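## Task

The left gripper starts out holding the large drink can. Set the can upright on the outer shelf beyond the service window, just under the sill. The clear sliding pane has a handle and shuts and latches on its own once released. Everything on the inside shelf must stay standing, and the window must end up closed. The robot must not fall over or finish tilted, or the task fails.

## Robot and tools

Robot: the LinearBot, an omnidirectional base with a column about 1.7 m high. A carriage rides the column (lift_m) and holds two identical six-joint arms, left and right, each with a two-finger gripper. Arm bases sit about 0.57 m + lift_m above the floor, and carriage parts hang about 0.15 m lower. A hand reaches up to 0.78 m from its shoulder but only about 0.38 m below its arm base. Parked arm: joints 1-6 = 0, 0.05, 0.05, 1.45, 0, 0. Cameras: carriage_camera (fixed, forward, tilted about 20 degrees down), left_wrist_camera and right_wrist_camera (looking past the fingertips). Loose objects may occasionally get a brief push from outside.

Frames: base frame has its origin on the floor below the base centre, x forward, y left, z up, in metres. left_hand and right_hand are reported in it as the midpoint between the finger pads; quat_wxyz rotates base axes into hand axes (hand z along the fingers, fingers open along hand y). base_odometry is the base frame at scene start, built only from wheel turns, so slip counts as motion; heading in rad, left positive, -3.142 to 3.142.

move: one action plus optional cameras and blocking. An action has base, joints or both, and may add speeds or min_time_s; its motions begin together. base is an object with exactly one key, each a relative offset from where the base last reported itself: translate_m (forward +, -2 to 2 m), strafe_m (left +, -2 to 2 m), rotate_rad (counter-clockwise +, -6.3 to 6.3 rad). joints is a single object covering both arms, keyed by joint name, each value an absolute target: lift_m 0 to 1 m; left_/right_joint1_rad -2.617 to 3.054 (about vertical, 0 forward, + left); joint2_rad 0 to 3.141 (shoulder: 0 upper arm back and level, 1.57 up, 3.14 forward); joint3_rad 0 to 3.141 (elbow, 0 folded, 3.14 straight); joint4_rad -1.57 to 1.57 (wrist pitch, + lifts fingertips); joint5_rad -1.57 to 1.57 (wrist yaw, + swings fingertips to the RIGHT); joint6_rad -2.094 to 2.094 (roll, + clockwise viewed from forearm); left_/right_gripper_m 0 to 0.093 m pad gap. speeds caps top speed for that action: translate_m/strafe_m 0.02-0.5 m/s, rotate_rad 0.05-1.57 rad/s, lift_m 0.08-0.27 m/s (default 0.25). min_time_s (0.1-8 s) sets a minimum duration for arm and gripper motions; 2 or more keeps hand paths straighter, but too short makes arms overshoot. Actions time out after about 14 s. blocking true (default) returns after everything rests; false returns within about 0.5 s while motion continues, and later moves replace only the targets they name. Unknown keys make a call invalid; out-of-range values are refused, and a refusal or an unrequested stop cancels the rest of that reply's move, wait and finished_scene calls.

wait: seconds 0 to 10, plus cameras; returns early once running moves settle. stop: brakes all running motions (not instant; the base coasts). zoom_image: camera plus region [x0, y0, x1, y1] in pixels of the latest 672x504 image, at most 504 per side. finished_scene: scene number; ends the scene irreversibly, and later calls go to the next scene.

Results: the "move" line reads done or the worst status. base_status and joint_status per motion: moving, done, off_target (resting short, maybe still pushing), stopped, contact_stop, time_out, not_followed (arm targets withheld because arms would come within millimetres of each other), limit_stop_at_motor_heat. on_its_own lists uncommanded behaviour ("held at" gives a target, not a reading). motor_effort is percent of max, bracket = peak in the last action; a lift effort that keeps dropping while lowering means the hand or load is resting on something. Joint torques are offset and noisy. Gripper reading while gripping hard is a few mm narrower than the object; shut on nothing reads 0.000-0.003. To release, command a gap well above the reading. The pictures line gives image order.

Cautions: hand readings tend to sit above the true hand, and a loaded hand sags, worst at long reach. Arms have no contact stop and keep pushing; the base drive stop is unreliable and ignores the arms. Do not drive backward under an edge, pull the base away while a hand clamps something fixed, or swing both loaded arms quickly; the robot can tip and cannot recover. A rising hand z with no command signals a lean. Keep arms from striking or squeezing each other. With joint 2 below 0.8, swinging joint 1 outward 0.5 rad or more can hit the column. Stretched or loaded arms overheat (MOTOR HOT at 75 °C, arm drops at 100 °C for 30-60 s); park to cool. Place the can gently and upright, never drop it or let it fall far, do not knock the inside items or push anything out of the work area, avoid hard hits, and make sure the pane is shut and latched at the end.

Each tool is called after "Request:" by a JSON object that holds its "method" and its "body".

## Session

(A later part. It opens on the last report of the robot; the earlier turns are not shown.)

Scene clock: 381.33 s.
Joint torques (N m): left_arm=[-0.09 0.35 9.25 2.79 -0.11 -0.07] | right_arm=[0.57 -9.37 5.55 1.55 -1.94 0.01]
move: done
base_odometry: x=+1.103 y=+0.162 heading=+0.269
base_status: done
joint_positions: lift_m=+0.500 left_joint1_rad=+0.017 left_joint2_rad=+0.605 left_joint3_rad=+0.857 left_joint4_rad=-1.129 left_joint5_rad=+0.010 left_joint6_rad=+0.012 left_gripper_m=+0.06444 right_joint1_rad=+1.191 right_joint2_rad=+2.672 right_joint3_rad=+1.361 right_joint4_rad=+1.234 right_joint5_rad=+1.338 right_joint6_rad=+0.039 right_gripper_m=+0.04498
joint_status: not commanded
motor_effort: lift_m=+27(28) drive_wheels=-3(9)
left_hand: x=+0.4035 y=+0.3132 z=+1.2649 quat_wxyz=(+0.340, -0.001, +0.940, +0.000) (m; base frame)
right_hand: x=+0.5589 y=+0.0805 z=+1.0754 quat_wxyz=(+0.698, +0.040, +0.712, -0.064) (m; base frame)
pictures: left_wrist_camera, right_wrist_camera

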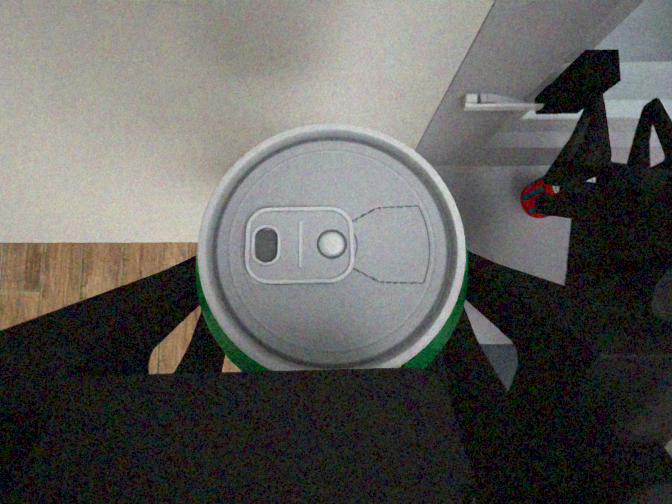

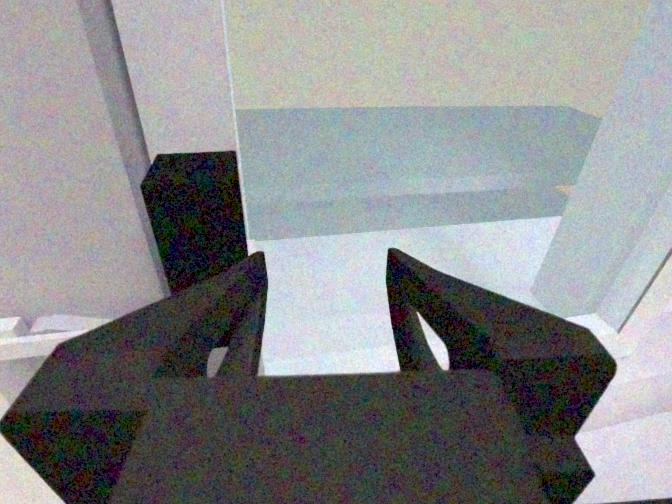

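Request:
{"method": "move", "body": {"base": {"strafe_m": -0.045}, "speeds": {"strafe_m": 0.1}}}

Request:
{"method": "move", "body": {"base": {"translate_m": -0.05}, "joints": {"right_gripper_m": 0.093}, "speeds": {"translate_m": 0.1}}}

Request:
{"method": "move", "body": {"base": {"strafe_m": 0.036}, "speeds": {"strafe_m": 0.1}, "cameras": ["left_wrist_camera", "right_wrist_camera"]}}

Scene clock: 404.20 s.
Joint torques (N m): left_arm=[-0.09 0.42 9.31 2.77 -0.08 -0.08] | right_arm=[0.55 -9.47 5.64 1.72 -0.02 0.01]
move: done
base_odometry: x=+1.115 y=+0.118 heading=+0.269
base_status: done
joint_positions: lift_m=+0.500 left_joint1_rad=+0.017 left_joint2_rad=+0.605 left_joint3_rad=+0.857 left_joint4_rad=-1.129 left_joint5_rad=+0.011 left_joint6_rad=+0.012 left_gripper_m=+0.06444 right_joint1_rad=+1.191 right_joint2_rad=+2.672 right_joint3_rad=+1.361 right_joint4_rad=+1.234 right_joint5_rad=+1.149 right_joint6_rad=+0.039 right_gripper_m=+0.04498
joint_status: not commanded
motor_effort: lift_m=+24(27) drive_wheels=-2(5)
left_hand: x=+0.4035 y=+0.3131 z=+1.2649 quat_wxyz=(+0.340, +0.000, +0.940, +0.000) (m; base frame)
right_hand: x=+0.5606 y=+0.1132 z=+1.0730 quat_wxyz=(+0.696, -0.026, +0.718, +0.003) (m; base frame)
pictures: none

Scene clock: 405.40 s.
Joint torques (N m): left_arm=[-0.17 0.46 9.42 2.8 -0.1 -0.08] | right_arm=[-0.02 -9.48 5.64 1.74 -0.06 0.02]
move: done
base_odometry: x=+1.067 y=+0.105 heading=+0.269
base_status: done
joint_positions: lift_m=+0.500 left_joint1_rad=+0.017 left_joint2_rad=+0.605 left_joint3_rad=+0.857 left_joint4_rad=-1.129 left_joint5_rad=+0.011 left_joint6_rad=+0.012 left_gripper_m=+0.06444 right_joint1_rad=+1.197 right_joint2_rad=+2.672 right_joint3_rad=+1.361 right_joint4_rad=+1.232 right_joint5_rad=+1.148 right_joint6_rad=+0.039 right_gripper_m=+0.09293
joint_status: all done
motor_effort: lift_m=+25(28) drive_wheels=-2(7)
left_hand: x=+0.4036 y=+0.3131 z=+1.2649 quat_wxyz=(+0.340, +0.000, +0.940, +0.000) (m; base frame)
right_hand: x=+0.5578 y=+0.1156 z=+1.0728 quat_wxyz=(+0.696, -0.029, +0.718, +0.005) (m; base frame)
pictures: none

Scene clock: 406.47 s.
Joint torques (N m): left_arm=[-0.24 0.44 9.33 2.81 -0.07 -0.09] | right_arm=[0.02 -9.5 5.63 1.74 -0.03 0.01]
move: done
base_odometry: x=+1.057 y=+0.139 heading=+0.269
base_status: done
joint_positions: lift_m=+0.500 left_joint1_rad=+0.017 left_joint2_rad=+0.605 left_joint3_rad=+0.857 left_joint4_rad=-1.129 left_joint5_rad=+0.010 left_joint6_rad=+0.012 left_gripper_m=+0.06444 right_joint1_rad=+1.197 right_joint2_rad=+2.672 right_joint3_rad=+1.361 right_joint4_rad=+1.232 right_joint5_rad=+1.146 right_joint6_rad=+0.039 right_gripper_m=+0.09293
joint_status: not commanded
motor_effort: lift_m=+26(28) drive_wheels=-3(8)
left_hand: x=+0.4036 y=+0.3132 z=+1.2649 quat_wxyz=(+0.340, -0.001, +0.940, +0.000) (m; base frame)
right_hand: x=+0.5578 y=+0.1159 z=+1.0728 quat_wxyz=(+0.696, -0.030, +0.718, +0.006) (m; base frame)
pictures: left_wrist_camera, right_wrist_camera

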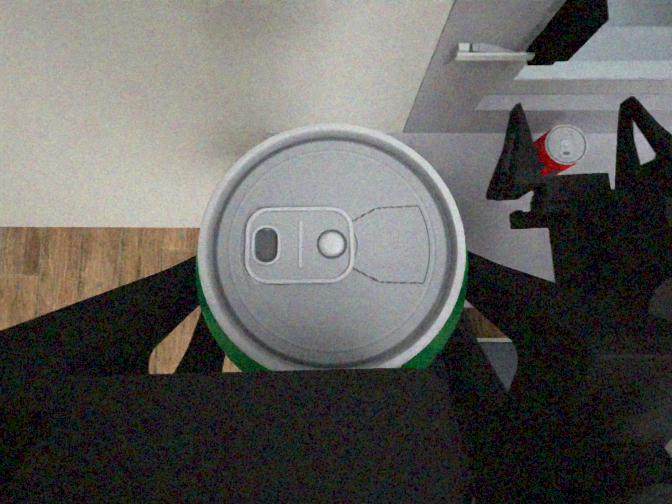

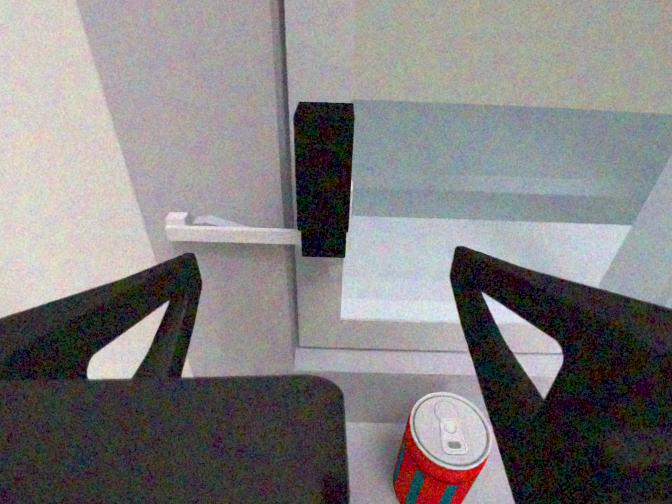

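Request:
{"method": "move", "body": {"joints": {"lift_m": 0.488, "right_joint1_rad": 1.1995, "right_joint2_rad": 2.679, "right_joint3_rad": 1.381, "right_joint4_rad": 1.235, "right_joint5_rad": 1.205, "right_joint6_rad": 0.04}}}

Request:
{"method": "move", "body": {"base": {"translate_m": 0.055}, "speeds": {"translate_m": 0.06}, "cameras": ["left_wrist_camera", "right_wrist_camera"]}}

Scene clock: 428.93 s.
Joint torques (N m): left_arm=[-0.08 0.36 8.58 2.82 -0.09 -0.05] | right_arm=[0.03 -9.76 5.22 1.77 0.15 0.02]
move: done
base_odometry: x=+1.057 y=+0.139 heading=+0.269
base_status: not commanded
joint_positions: lift_m=+0.488 left_joint1_rad=+0.017 left_joint2_rad=+0.605 left_joint3_rad=+0.864 left_joint4_rad=-1.133 left_joint5_rad=+0.010 left_joint6_rad=+0.012 left_gripper_m=+0.06444 right_joint1_rad=+1.197 right_joint2_rad=+2.676 right_joint3_rad=+1.366 right_joint4_rad=+1.229 right_joint5_rad=+1.196 right_joint6_rad=+0.039 right_gripper_m=+0.09293
joint_status: all done
motor_effort: lift_m=+25(29) drive_wheels=-3(3)
left_hand: x=+0.4032 y=+0.3132 z=+1.2549 quat_wxyz=(+0.341, +0.000, +0.940, +0.000) (m; base frame)
right_hand: x=+0.5582 y=+0.1079 z=+1.0603 quat_wxyz=(+0.696, -0.013, +0.717, -0.013) (m; base frame)
pictures: none

Scene clock: 430.40 s.
Joint torques (N m): left_arm=[-0.17 0.49 8.61 2.83 -0.08 -0.08] | right_arm=[-0.21 -9.78 5.18 1.75 0.1 0.02]
move: done
base_odometry: x=+1.110 y=+0.154 heading=+0.270
base_status: done
joint_positions: lift_m=+0.488 left_joint1_rad=+0.017 left_joint2_rad=+0.605 left_joint3_rad=+0.864 left_joint4_rad=-1.132 left_joint5_rad=+0.010 left_joint6_rad=+0.012 left_gripper_m=+0.06444 right_joint1_rad=+1.198 right_joint2_rad=+2.676 right_joint3_rad=+1.366 right_joint4_rad=+1.229 right_joint5_rad=+1.198 right_joint6_rad=+0.039 right_gripper_m=+0.09293
joint_status: not commanded
motor_effort: lift_m=+27(28) drive_wheels=-4(7)
left_hand: x=+0.4035 y=+0.3132 z=+1.2552 quat_wxyz=(+0.342, +0.000, +0.940, +0.000) (m; base frame)
right_hand: x=+0.5579 y=+0.1077 z=+1.0604 quat_wxyz=(+0.696, -0.013, +0.717, -0.013) (m; base frame)
pictures: left_wrist_camera, right_wrist_camera

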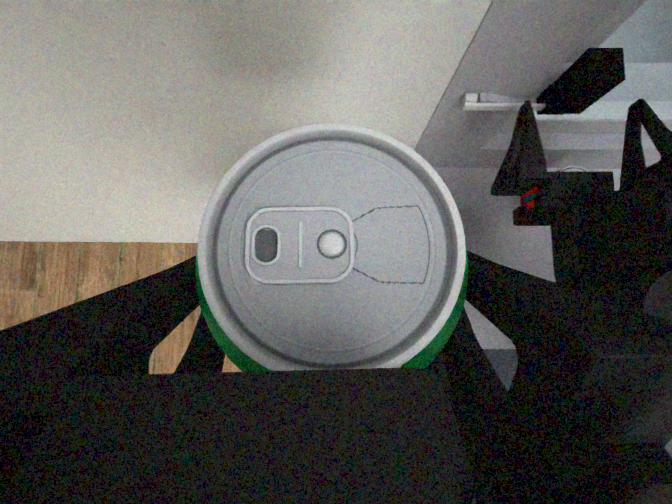

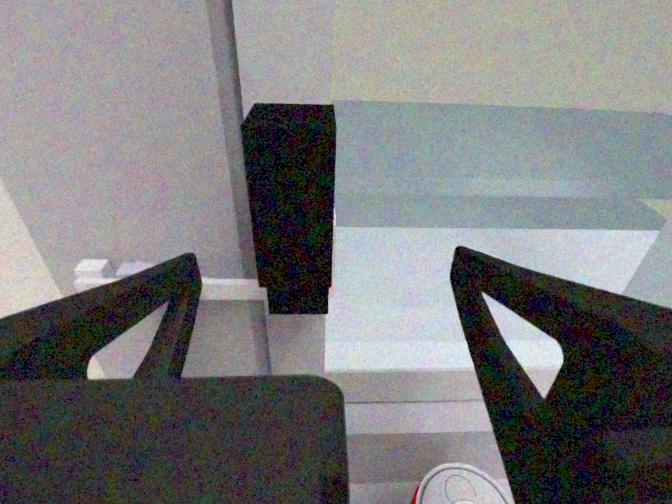

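Request:
{"method": "move", "body": {"joints": {"right_gripper_m": 0.045}}}

Request:
{"method": "move", "body": {"base": {"strafe_m": -0.03}, "speeds": {"strafe_m": 0.05}, "cameras": ["left_wrist_camera", "right_wrist_camera"]}}

Scene clock: 440.83 s.
Joint torques (N m): left_arm=[-0.21 0.42 8.7 2.83 -0.07 -0.08] | right_arm=[-0.03 -9.78 5.23 1.75 0.09 0.02]
move: done
base_odometry: x=+1.110 y=+0.154 heading=+0.270
base_status: not commanded
joint_positions: lift_m=+0.488 left_joint1_rad=+0.017 left_joint2_rad=+0.605 left_joint3_rad=+0.864 left_joint4_rad=-1.132 left_joint5_rad=+0.010 left_joint6_rad=+0.012 left_gripper_m=+0.06444 right_joint1_rad=+1.198 right_joint2_rad=+2.676 right_joint3_rad=+1.366 right_joint4_rad=+1.229 right_joint5_rad=+1.195 right_joint6_rad=+0.039 right_gripper_m=+0.04507
joint_status: all done
motor_effort: lift_m=+27(29) drive_wheels=-3(3)
left_hand: x=+0.4035 y=+0.3132 z=+1.2552 quat_wxyz=(+0.342, +0.000, +0.940, +0.000) (m; base frame)
right_hand: x=+0.5579 y=+0.1083 z=+1.0603 quat_wxyz=(+0.696, -0.014, +0.717, -0.012) (m; base frame)
pictures: none

Scene clock: 441.93 s.
Joint torques (N m): left_arm=[-0.17 0.53 8.65 2.83 -0.08 -0.06] | right_arm=[-0.18 -9.89 5.23 1.73 0.16 0.01]
move: done
base_odometry: x=+1.118 y=+0.125 heading=+0.270
base_status: done
joint_positions: lift_m=+0.488 left_joint1_rad=+0.017 left_joint2_rad=+0.605 left_joint3_rad=+0.864 left_joint4_rad=-1.132 left_joint5_rad=+0.010 left_joint6_rad=+0.012 left_gripper_m=+0.06444 right_joint1_rad=+1.199 right_joint2_rad=+2.676 right_joint3_rad=+1.366 right_joint4_rad=+1.230 right_joint5_rad=+1.191 right_joint6_rad=+0.039 right_gripper_m=+0.04507
joint_status: not commanded
motor_effort: lift_m=+27(28) drive_wheels=-3(7)
left_hand: x=+0.4035 y=+0.3132 z=+1.2552 quat_wxyz=(+0.342, -0.001, +0.940, +0.000) (m; base frame)
right_hand: x=+0.5574 y=+0.1093 z=+1.0604 quat_wxyz=(+0.696, -0.015, +0.717, -0.010) (m; base frame)
pictures: left_wrist_camera, right_wrist_camera

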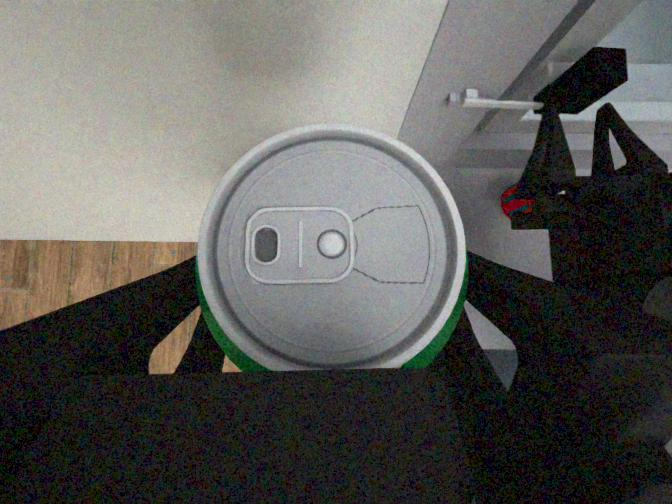

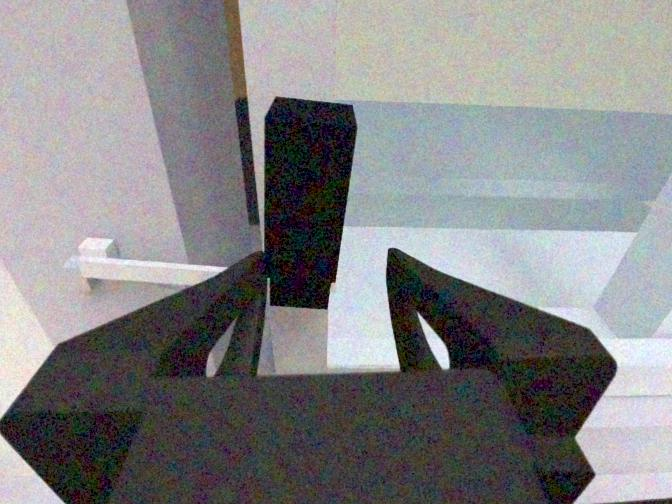

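Request:
{"method": "move", "body": {"base": {"strafe_m": -0.13}, "speeds": {"strafe_m": 0.08}}}

Request:
{"method": "move", "body": {"base": {"strafe_m": -0.12}, "speeds": {"strafe_m": 0.08}, "cameras": ["right_wrist_camera"]}}

Request:
{"method": "move", "body": {"joints": {"lift_m": 0.52, "left_joint1_rad": -0.025, "left_joint2_rad": 0.945, "left_joint3_rad": 0.325, "left_joint4_rad": -0.07}, "min_time_s": 2, "cameras": ["all"]}}

Scene clock: 507.77 s.
Joint torques (N m): left_arm=[-0.18 0.47 8.53 2.86 -0.08 -0.07] | right_arm=[-0.13 -9.76 5.12 1.72 0.23 0.01]
move: done
base_odometry: x=+1.153 y=+0.000 heading=+0.270
base_status: done
joint_positions: lift_m=+0.488 left_joint1_rad=+0.017 left_joint2_rad=+0.605 left_joint3_rad=+0.864 left_joint4_rad=-1.132 left_joint5_rad=+0.010 left_joint6_rad=+0.012 left_gripper_m=+0.06444 right_joint1_rad=+1.199 right_joint2_rad=+2.676 right_joint3_rad=+1.366 right_joint4_rad=+1.231 right_joint5_rad=+1.188 right_joint6_rad=+0.039 right_gripper_m=+0.04507
joint_status: not commanded
motor_effort: lift_m=+26(29) drive_wheels=-1(9)
left_hand: x=+0.4035 y=+0.3133 z=+1.2552 quat_wxyz=(+0.342, -0.001, +0.940, +0.000) (m; base frame)
right_hand: x=+0.5574 y=+0.1099 z=+1.0605 quat_wxyz=(+0.696, -0.016, +0.717, -0.008) (m; base frame)
pictures: none

Scene clock: 509.97 s.
Joint torques (N m): left_arm=[-0.14 0.55 8.53 2.84 -0.06 -0.07] | right_arm=[-0.14 -9.72 5.18 1.73 0.18 0.02]
move: done
base_odometry: x=+1.185 y=-0.115 heading=+0.270
base_status: done
joint_positions: lift_m=+0.488 left_joint1_rad=+0.017 left_joint2_rad=+0.605 left_joint3_rad=+0.864 left_joint4_rad=-1.132 left_joint5_rad=+0.009 left_joint6_rad=+0.012 left_gripper_m=+0.06444 right_joint1_rad=+1.199 right_joint2_rad=+2.676 right_joint3_rad=+1.366 right_joint4_rad=+1.232 right_joint5_rad=+1.188 right_joint6_rad=+0.039 right_gripper_m=+0.04507
joint_status: not commanded
motor_effort: lift_m=+26(29) drive_wheels=-1(9)
left_hand: x=+0.4035 y=+0.3134 z=+1.2552 quat_wxyz=(+0.342, -0.001, +0.940, +0.001) (m; base frame)
right_hand: x=+0.5575 y=+0.1100 z=+1.0609 quat_wxyz=(+0.697, -0.015, +0.717, -0.008) (m; base frame)
pictures: right_wrist_camera

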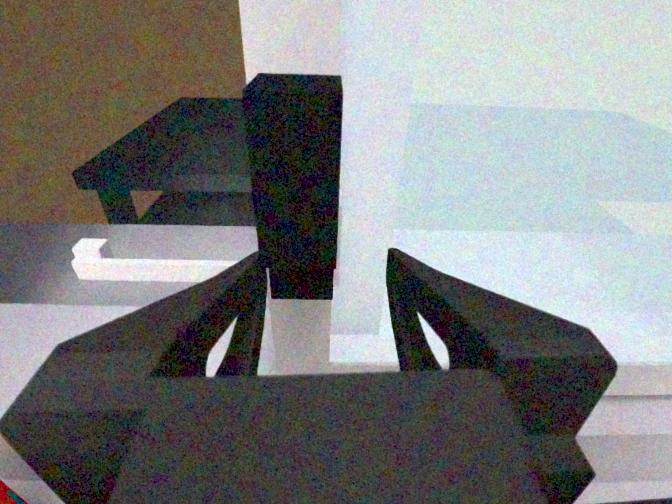

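Scene clock: 512.40 s.
Joint torques (N m): left_arm=[-0.83 -1.52 7.1 3.08 -0.06 -0.07] | right_arm=[-0.16 -9.85 4.92 1.7 0.25 0.01]
move: off_target
base_odometry: x=+1.185 y=-0.115 heading=+0.270
base_status: not commanded
joint_positions: lift_m=+0.520 left_joint1_rad=-0.017 left_joint2_rad=+0.946 left_joint3_rad=+0.313 left_joint4_rad=-0.154 left_joint5_rad=+0.009 left_joint6_rad=+0.012 left_gripper_m=+0.06444 right_joint1_rad=+1.199 right_joint2_rad=+2.676 right_joint3_rad=+1.370 right_joint4_rad=+1.233 right_joint5_rad=+1.183 right_joint6_rad=+0.039 right_gripper_m=+0.04507
joint_status: left_joint4_rad off_target (ended at -0.154, target -0.070); the others done
motor_effort: lift_m=+23(31) drive_wheels=-1(2)
left_hand: x=+0.4935 y=+0.3055 z=+1.1482 quat_wxyz=(+0.382, +0.015, +0.924, -0.005) (m; base frame)
right_hand: x=+0.5577 y=+0.1115 z=+1.0935 quat_wxyz=(+0.697, -0.016, +0.717, -0.005) (m; base frame)
pictures: carriage_camera, left_wrist_camera, right_wrist_camera

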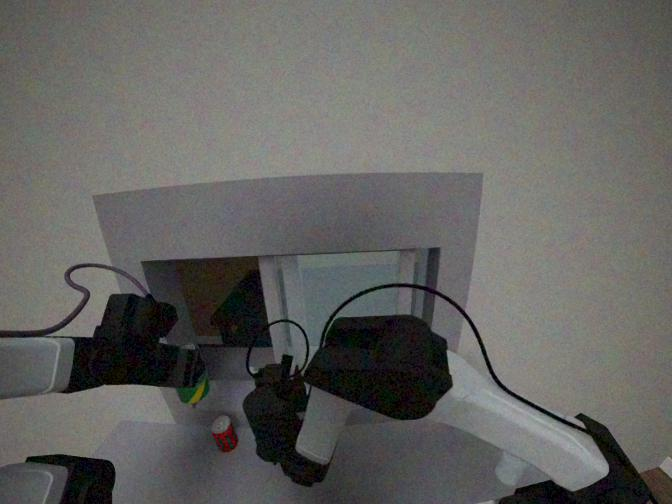

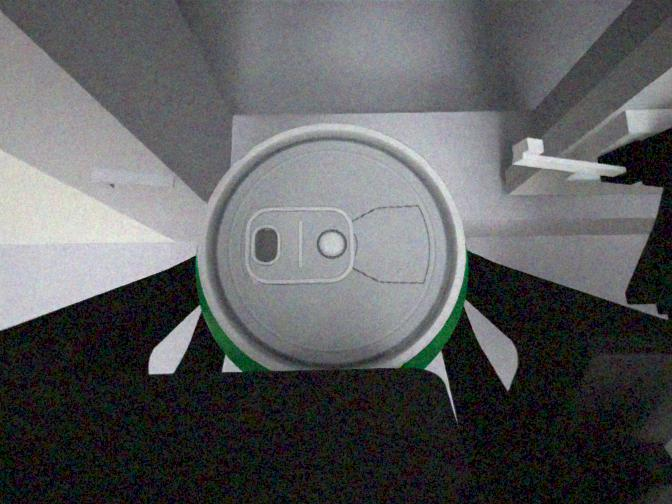

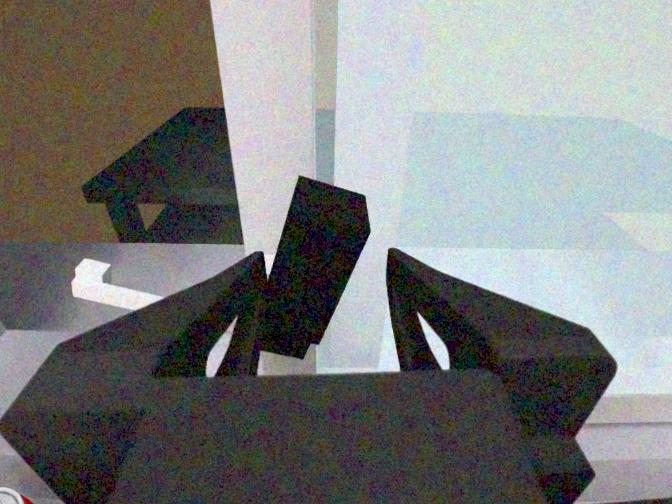

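Request:
{"method": "move", "body": {"joints": {"left_joint1_rad": -0.025, "left_joint2_rad": 1.575, "left_joint3_rad": 0.7, "left_joint4_rad": 0.23}, "min_time_s": 1.5}}

Request:
{"method": "move", "body": {"joints": {"left_joint1_rad": -0.025, "left_joint2_rad": 1.945, "left_joint3_rad": 1.105, "left_joint4_rad": 0.2}, "min_time_s": 1.5, "cameras": ["all"]}}

Scene clock: 530.30 s.
Joint torques (N m): left_arm=[-0.96 -5.29 9.06 3.09 -0.09 -0.06] | right_arm=[-0.14 -9.85 4.92 1.7 0.25 0.01]
move: off_target
base_odometry: x=+1.185 y=-0.115 heading=+0.270
base_status: not commanded
joint_positions: lift_m=+0.520 left_joint1_rad=-0.017 left_joint2_rad=+1.577 left_joint3_rad=+0.657 left_joint4_rad=+0.146 left_joint5_rad=+0.009 left_joint6_rad=+0.012 left_gripper_m=+0.06444 right_joint1_rad=+1.199 right_joint2_rad=+2.676 right_joint3_rad=+1.370 right_joint4_rad=+1.233 right_joint5_rad=+1.183 right_joint6_rad=+0.039 right_gripper_m=+0.04507
joint_status: left_joint4_rad off_target (ended at +0.145, target +0.230); the others done
motor_effort: lift_m=+26(28) drive_wheels=-1(1)
left_hand: x=+0.6148 y=+0.3034 z=+1.1384 quat_wxyz=(+0.388, +0.015, +0.922, -0.005) (m; base frame)
right_hand: x=+0.5577 y=+0.1115 z=+1.0935 quat_wxyz=(+0.697, -0.016, +0.717, -0.005) (m; base frame)
pictures: none

Scene clock: 532.10 s.
Joint torques (N m): left_arm=[-0.84 -8.18 9.28 2.98 -0.07 -0.07] | right_arm=[-0.13 -9.85 4.92 1.7 0.25 0.01]
move: off_target
base_odometry: x=+1.185 y=-0.115 heading=+0.270
base_status: not commanded
joint_positions: lift_m=+0.520 left_joint1_rad=-0.017 left_joint2_rad=+1.947 left_joint3_rad=+1.061 left_joint4_rad=+0.130 left_joint5_rad=+0.009 left_joint6_rad=+0.012 left_gripper_m=+0.06444 right_joint1_rad=+1.199 right_joint2_rad=+2.676 right_joint3_rad=+1.370 right_joint4_rad=+1.233 right_joint5_rad=+1.183 right_joint6_rad=+0.039 right_gripper_m=+0.04507
joint_status: left_joint4_rad off_target (ended at +0.130, target +0.200); the others done
motor_effort: lift_m=+24(28) drive_wheels=-1(1)
left_hand: x=+0.7184 y=+0.3016 z=+1.1297 quat_wxyz=(+0.396, +0.015, +0.918, -0.005) (m; base frame)
right_hand: x=+0.5577 y=+0.1115 z=+1.0935 quat_wxyz=(+0.697, -0.016, +0.717, -0.005) (m; base frame)
pictures: carriage_camera, left_wrist_camera, right_wrist_camera

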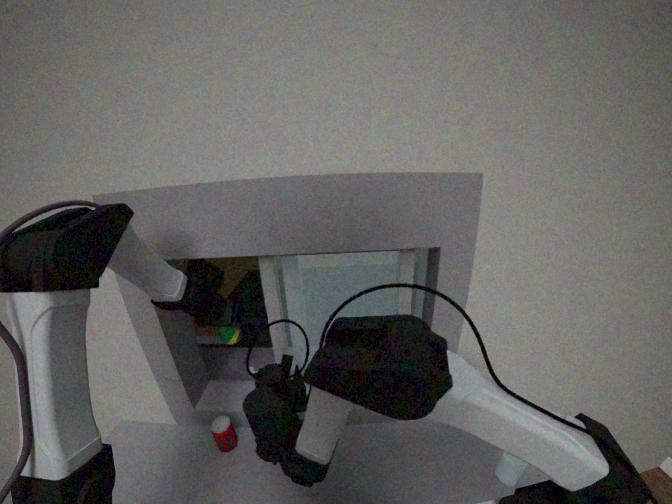

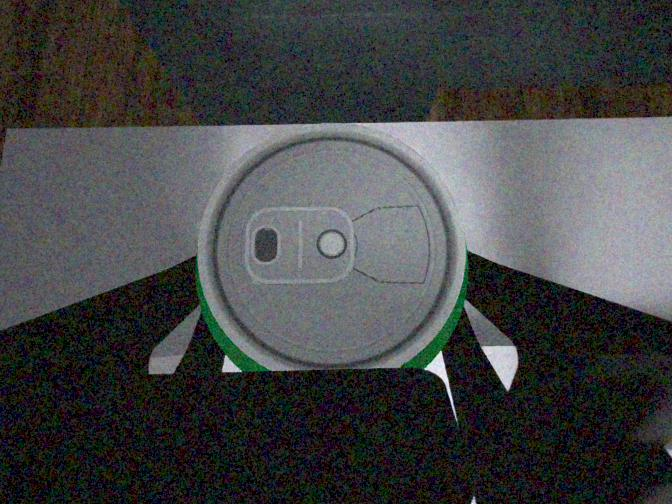

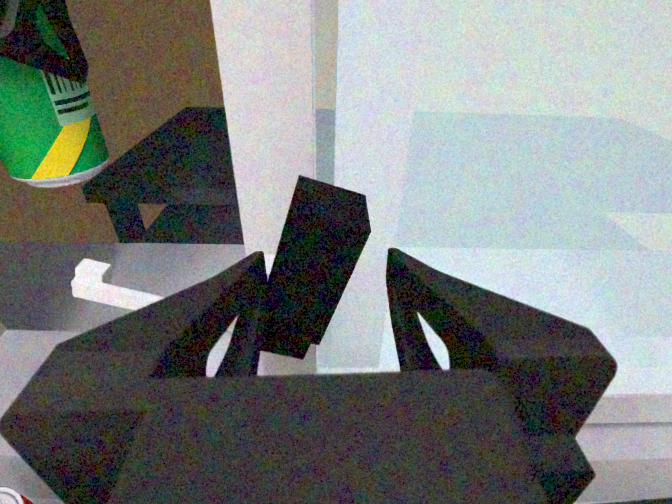

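Request:
{"method": "move", "body": {"joints": {"left_joint1_rad": -0.025, "left_joint2_rad": 2.337, "left_joint3_rad": 1.563, "left_joint4_rad": 0.15}, "min_time_s": 1.5}}

Request:
{"method": "move", "body": {"joints": {"left_joint1_rad": -0.025, "left_joint2_rad": 2.537, "left_joint3_rad": 1.551, "left_joint4_rad": 0.358}, "min_time_s": 1.2}}

Request:
{"method": "move", "body": {"joints": {"left_joint1_rad": -0.025, "left_joint2_rad": 2.65, "left_joint3_rad": 1.582, "left_joint4_rad": 0.44}, "min_time_s": 1.0, "cameras": ["all"]}}

Scene clock: 572.63 s.
Joint torques (N m): left_arm=[-0.96 -11 9.73 2.97 -0.08 -0.08] | right_arm=[-0.14 -9.85 4.93 1.7 0.25 0.01]
move: off_target
base_odometry: x=+1.185 y=-0.115 heading=+0.270
base_status: not commanded
joint_positions: lift_m=+0.520 left_joint1_rad=-0.017 left_joint2_rad=+2.340 left_joint3_rad=+1.518 left_joint4_rad=+0.079 left_joint5_rad=+0.009 left_joint6_rad=+0.012 left_gripper_m=+0.06444 right_joint1_rad=+1.199 right_joint2_rad=+2.676 right_joint3_rad=+1.370 right_joint4_rad=+1.233 right_joint5_rad=+1.183 right_joint6_rad=+0.039 right_gripper_m=+0.04507
joint_status: left_joint4_rad off_target (ended at +0.079, target +0.150); the others done
motor_effort: lift_m=+26(27) drive_wheels=-1(1)
left_hand: x=+0.8167 y=+0.2999 z=+1.0896 quat_wxyz=(+0.402, +0.015, +0.915, -0.005) (m; base frame)
right_hand: x=+0.5577 y=+0.1115 z=+1.0935 quat_wxyz=(+0.697, -0.016, +0.717, -0.005) (m; base frame)
pictures: none

Scene clock: 574.13 s.
Joint torques (N m): left_arm=[-0.96 -11.34 7.9 3.14 -0.07 -0.07] | right_arm=[-0.13 -9.85 4.92 1.7 0.25 0.02]
move: off_target
base_odometry: x=+1.185 y=-0.115 heading=+0.270
base_status: not commanded
joint_positions: lift_m=+0.520 left_joint1_rad=-0.017 left_joint2_rad=+2.541 left_joint3_rad=+1.518 left_joint4_rad=+0.271 left_joint5_rad=+0.009 left_joint6_rad=+0.012 left_gripper_m=+0.06444 right_joint1_rad=+1.199 right_joint2_rad=+2.676 right_joint3_rad=+1.370 right_joint4_rad=+1.233 right_joint5_rad=+1.183 right_joint6_rad=+0.039 right_gripper_m=+0.04507
joint_status: left_joint4_rad off_target (ended at +0.271, target +0.358); the others done
motor_effort: lift_m=+25(27) drive_wheels=-1(1)
left_hand: x=+0.8176 y=+0.2999 z=+1.0085 quat_wxyz=(+0.398, +0.015, +0.917, -0.005) (m; base frame)
right_hand: x=+0.5577 y=+0.1115 z=+1.0935 quat_wxyz=(+0.697, -0.016, +0.717, -0.005) (m; base frame)
pictures: none

Scene clock: 575.43 s.
Joint torques (N m): left_arm=[-0.83 -11.48 8.06 3.11 -0.1 -0.1] | right_arm=[-0.14 -9.85 4.92 1.7 0.25 0.02]
move: off_target
base_odometry: x=+1.185 y=-0.115 heading=+0.270
base_status: not commanded
joint_positions: lift_m=+0.520 left_joint1_rad=-0.017 left_joint2_rad=+2.653 left_joint3_rad=+1.543 left_joint4_rad=+0.355 left_joint5_rad=+0.009 left_joint6_rad=+0.012 left_gripper_m=+0.06444 right_joint1_rad=+1.199 right_joint2_rad=+2.676 right_joint3_rad=+1.370 right_joint4_rad=+1.233 right_joint5_rad=+1.183 right_joint6_rad=+0.039 right_gripper_m=+0.04507
joint_status: left_joint4_rad off_target (ended at +0.355, target +0.440); the others done
motor_effort: lift_m=+26(28) drive_wheels=-1(1)
left_hand: x=+0.8160 y=+0.2999 z=+0.9672 quat_wxyz=(+0.397, +0.015, +0.918, -0.005) (m; base frame)
right_hand: x=+0.5577 y=+0.1115 z=+1.0935 quat_wxyz=(+0.697, -0.016, +0.717, -0.005) (m; base frame)
pictures: carriage_camera, left_wrist_camera, right_wrist_camera

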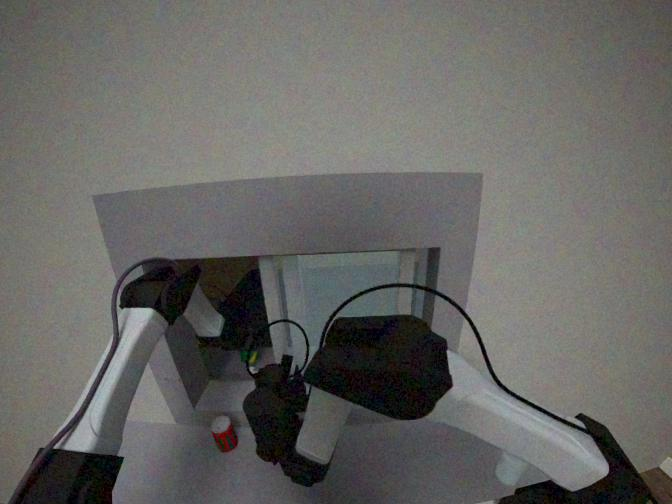

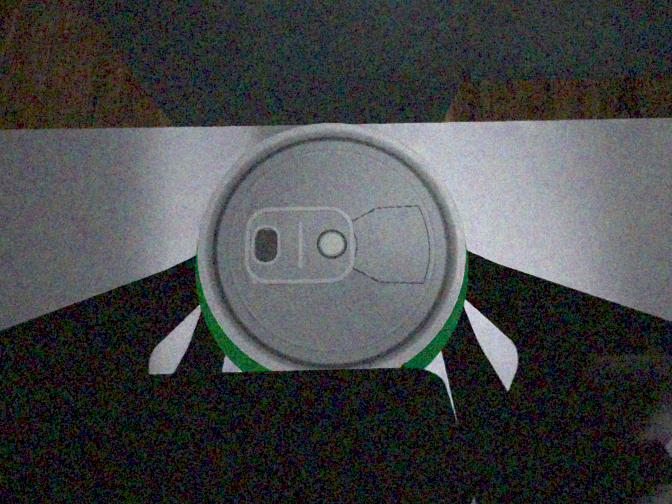

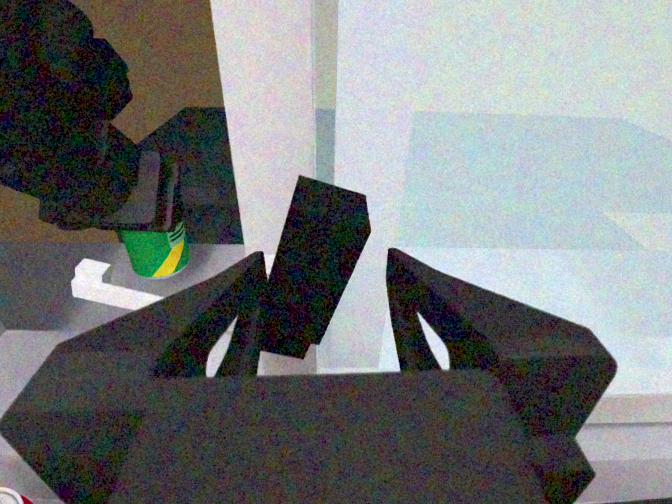

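Request:
{"method": "move", "body": {"joints": {"left_joint1_rad": -0.025, "left_joint2_rad": 2.725, "left_joint3_rad": 1.609, "left_joint4_rad": 0.502}, "min_time_s": 0.8}}

Request:
{"method": "move", "body": {"joints": {"lift_m": 0.505}, "speeds": {"lift_m": 0.08}, "cameras": ["right_wrist_camera"]}}

Scene clock: 589.07 s.
Joint torques (N m): left_arm=[-0.85 -11.62 7.72 3.12 -0.07 -0.06] | right_arm=[-0.13 -9.85 4.93 1.7 0.26 0.01]
move: off_target
base_odometry: x=+1.185 y=-0.115 heading=+0.270
base_status: not commanded
joint_positions: lift_m=+0.520 left_joint1_rad=-0.017 left_joint2_rad=+2.729 left_joint3_rad=+1.572 left_joint4_rad=+0.416 left_joint5_rad=+0.009 left_joint6_rad=+0.012 left_gripper_m=+0.06444 right_joint1_rad=+1.199 right_joint2_rad=+2.676 right_joint3_rad=+1.370 right_joint4_rad=+1.233 right_joint5_rad=+1.183 right_joint6_rad=+0.039 right_gripper_m=+0.04507
joint_status: left_joint4_rad off_target (ended at +0.416, target +0.502); the others done
motor_effort: lift_m=+25(29) drive_wheels=-1(1)
left_hand: x=+0.8177 y=+0.2999 z=+0.9442 quat_wxyz=(+0.403, +0.015, +0.915, -0.005) (m; base frame)
right_hand: x=+0.5577 y=+0.1115 z=+1.0935 quat_wxyz=(+0.697, -0.016, +0.717, -0.005) (m; base frame)
pictures: none

Scene clock: 589.70 s.
Joint torques (N m): left_arm=[-0.81 -12.12 7.32 3.13 -0.1 -0.09] | right_arm=[-0.25 -9.88 4.86 1.66 0.26 0.02]
move: done
base_odometry: x=+1.185 y=-0.115 heading=+0.270
base_status: not commanded
joint_positions: lift_m=+0.505 left_joint1_rad=-0.017 left_joint2_rad=+2.735 left_joint3_rad=+1.576 left_joint4_rad=+0.419 left_joint5_rad=+0.009 left_joint6_rad=+0.012 left_gripper_m=+0.06444 right_joint1_rad=+1.201 right_joint2_rad=+2.676 right_joint3_rad=+1.371 right_joint4_rad=+1.237 right_joint5_rad=+1.182 right_joint6_rad=+0.039 right_gripper_m=+0.04507
joint_status: all done
motor_effort: lift_m=+29(29) drive_wheels=-1(1)
left_hand: x=+0.8185 y=+0.2999 z=+0.9279 quat_wxyz=(+0.404, +0.015, +0.915, -0.005) (m; base frame)
right_hand: x=+0.5572 y=+0.1126 z=+1.0792 quat_wxyz=(+0.698, -0.015, +0.716, -0.002) (m; base frame)
pictures: right_wrist_camera

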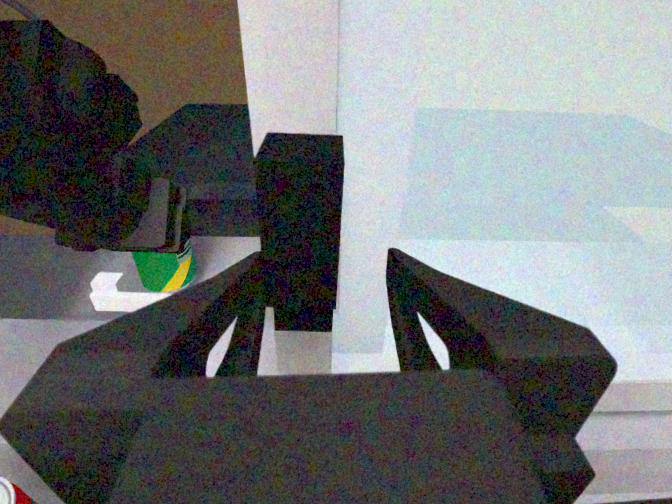

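Request:
{"method": "move", "body": {"joints": {"lift_m": 0.497}, "speeds": {"lift_m": 0.08}}}

Request:
{"method": "move", "body": {"joints": {"lift_m": 0.489}, "speeds": {"lift_m": 0.08}, "cameras": ["right_wrist_camera", "left_wrist_camera"]}}

Scene clock: 593.43 s.
Joint torques (N m): left_arm=[-0.9 -12.3 7.15 3.1 -0.07 -0.05] | right_arm=[-0.43 -10 4.79 1.71 0.28 0.01]
move: done
base_odometry: x=+1.185 y=-0.115 heading=+0.270
base_status: not commanded
joint_positions: lift_m=+0.497 left_joint1_rad=-0.017 left_joint2_rad=+2.738 left_joint3_rad=+1.579 left_joint4_rad=+0.421 left_joint5_rad=+0.009 left_joint6_rad=+0.012 left_gripper_m=+0.06444 right_joint1_rad=+1.201 right_joint2_rad=+2.678 right_joint3_rad=+1.371 right_joint4_rad=+1.232 right_joint5_rad=+1.183 right_joint6_rad=+0.039 right_gripper_m=+0.04507
joint_status: all done
motor_effort: lift_m=+26(28) drive_wheels=-1(1)
left_hand: x=+0.8189 y=+0.2999 z=+0.9194 quat_wxyz=(+0.404, +0.015, +0.915, -0.005) (m; base frame)
right_hand: x=+0.5572 y=+0.1123 z=+1.0702 quat_wxyz=(+0.697, -0.016, +0.717, -0.004) (m; base frame)
pictures: none

Scene clock: 593.93 s.
Joint torques (N m): left_arm=[-0.88 -12.36 7.08 2.98 -0.07 -0.05] | right_arm=[-0.36 -10.03 4.79 1.7 0.25 0.02]
move: done
base_odometry: x=+1.185 y=-0.115 heading=+0.270
base_status: not commanded
joint_positions: lift_m=+0.489 left_joint1_rad=-0.017 left_joint2_rad=+2.738 left_joint3_rad=+1.580 left_joint4_rad=+0.434 left_joint5_rad=+0.009 left_joint6_rad=+0.011 left_gripper_m=+0.06444 right_joint1_rad=+1.201 right_joint2_rad=+2.679 right_joint3_rad=+1.371 right_joint4_rad=+1.230 right_joint5_rad=+1.183 right_joint6_rad=+0.039 right_gripper_m=+0.04507
joint_status: all done
motor_effort: lift_m=+26(29) drive_wheels=-1(1)
left_hand: x=+0.8216 y=+0.2998 z=+0.9143 quat_wxyz=(+0.411, +0.015, +0.912, -0.005) (m; base frame)
right_hand: x=+0.5571 y=+0.1121 z=+1.0613 quat_wxyz=(+0.697, -0.017, +0.717, -0.006) (m; base frame)
pictures: left_wrist_camera, right_wrist_camera

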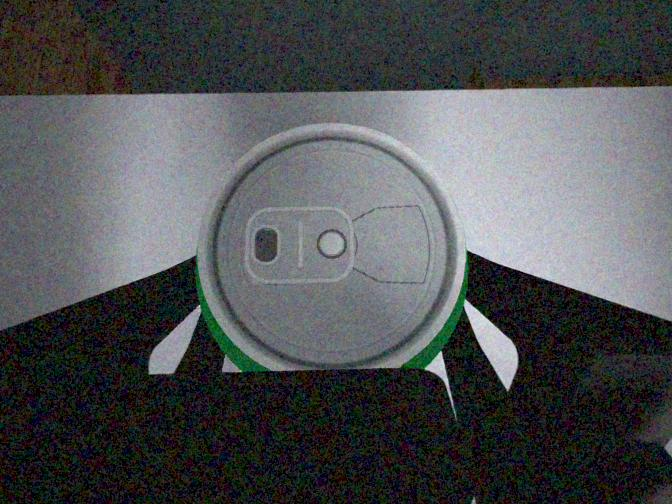

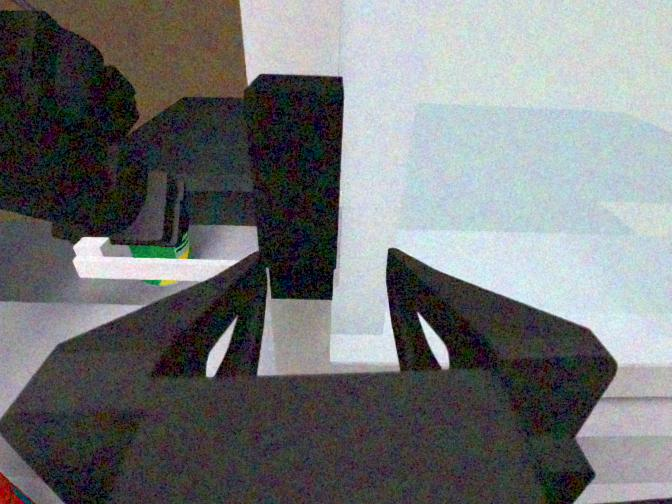

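Request:
{"method": "move", "body": {"joints": {"left_gripper_m": 0.074}, "min_time_s": 0.8}}

Request:
{"method": "move", "body": {"joints": {"left_gripper_m": 0.092}, "min_time_s": 0.6, "cameras": ["right_wrist_camera", "left_wrist_camera"]}}

Scene clock: 602.27 s.
Joint torques (N m): left_arm=[-0.95 -12.48 6.26 2.44 -0.07 -0.04] | right_arm=[-0.29 -10.03 4.79 1.73 0.25 0.02]
move: done
base_odometry: x=+1.185 y=-0.115 heading=+0.270
base_status: not commanded
joint_positions: lift_m=+0.489 left_joint1_rad=-0.017 left_joint2_rad=+2.738 left_joint3_rad=+1.590 left_joint4_rad=+0.487 left_joint5_rad=+0.009 left_joint6_rad=+0.011 left_gripper_m=+0.07395 right_joint1_rad=+1.201 right_joint2_rad=+2.679 right_joint3_rad=+1.371 right_joint4_rad=+1.230 right_joint5_rad=+1.183 right_joint6_rad=+0.039 right_gripper_m=+0.04507
joint_status: all done
on_its_own: left_joint4_rad moved +0.053 to your old target +0.502
motor_effort: lift_m=+26(28) drive_wheels=-1(1)
left_hand: x=+0.8336 y=+0.2996 z=+0.9280 quat_wxyz=(+0.439, +0.015, +0.898, -0.005) (m; base frame)
right_hand: x=+0.5571 y=+0.1121 z=+1.0613 quat_wxyz=(+0.697, -0.017, +0.717, -0.006) (m; base frame)
pictures: none

Scene clock: 603.13 s.
Joint torques (N m): left_arm=[-0.88 -12.46 6.12 2.46 -0.08 -0.06] | right_arm=[-0.28 -10.02 4.78 1.74 0.25 0.01]
move: done
base_odometry: x=+1.185 y=-0.115 heading=+0.270
base_status: not commanded
joint_positions: lift_m=+0.489 left_joint1_rad=-0.017 left_joint2_rad=+2.738 left_joint3_rad=+1.590 left_joint4_rad=+0.487 left_joint5_rad=+0.009 left_joint6_rad=+0.011 left_gripper_m=+0.09192 right_joint1_rad=+1.201 right_joint2_rad=+2.679 right_joint3_rad=+1.371 right_joint4_rad=+1.230 right_joint5_rad=+1.183 right_joint6_rad=+0.039 right_gripper_m=+0.04507
joint_status: all done
motor_effort: lift_m=+28(29) drive_wheels=-1(1)
left_hand: x=+0.8336 y=+0.2996 z=+0.9280 quat_wxyz=(+0.439, +0.015, +0.898, -0.005) (m; base frame)
right_hand: x=+0.5571 y=+0.1121 z=+1.0613 quat_wxyz=(+0.697, -0.017, +0.717, -0.006) (m; base frame)
pictures: left_wrist_camera, right_wrist_camera

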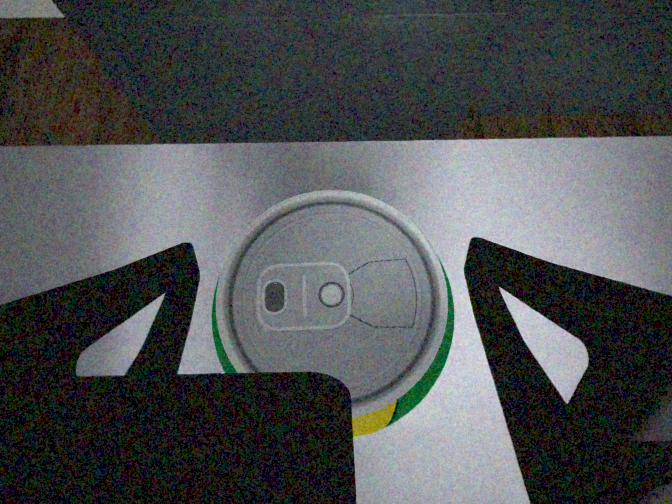

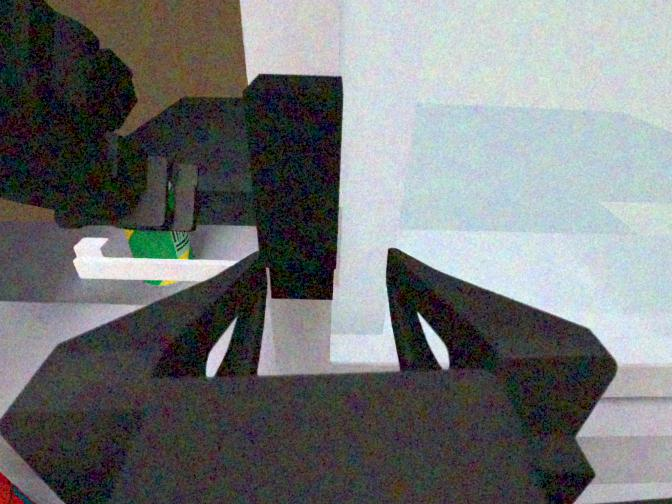

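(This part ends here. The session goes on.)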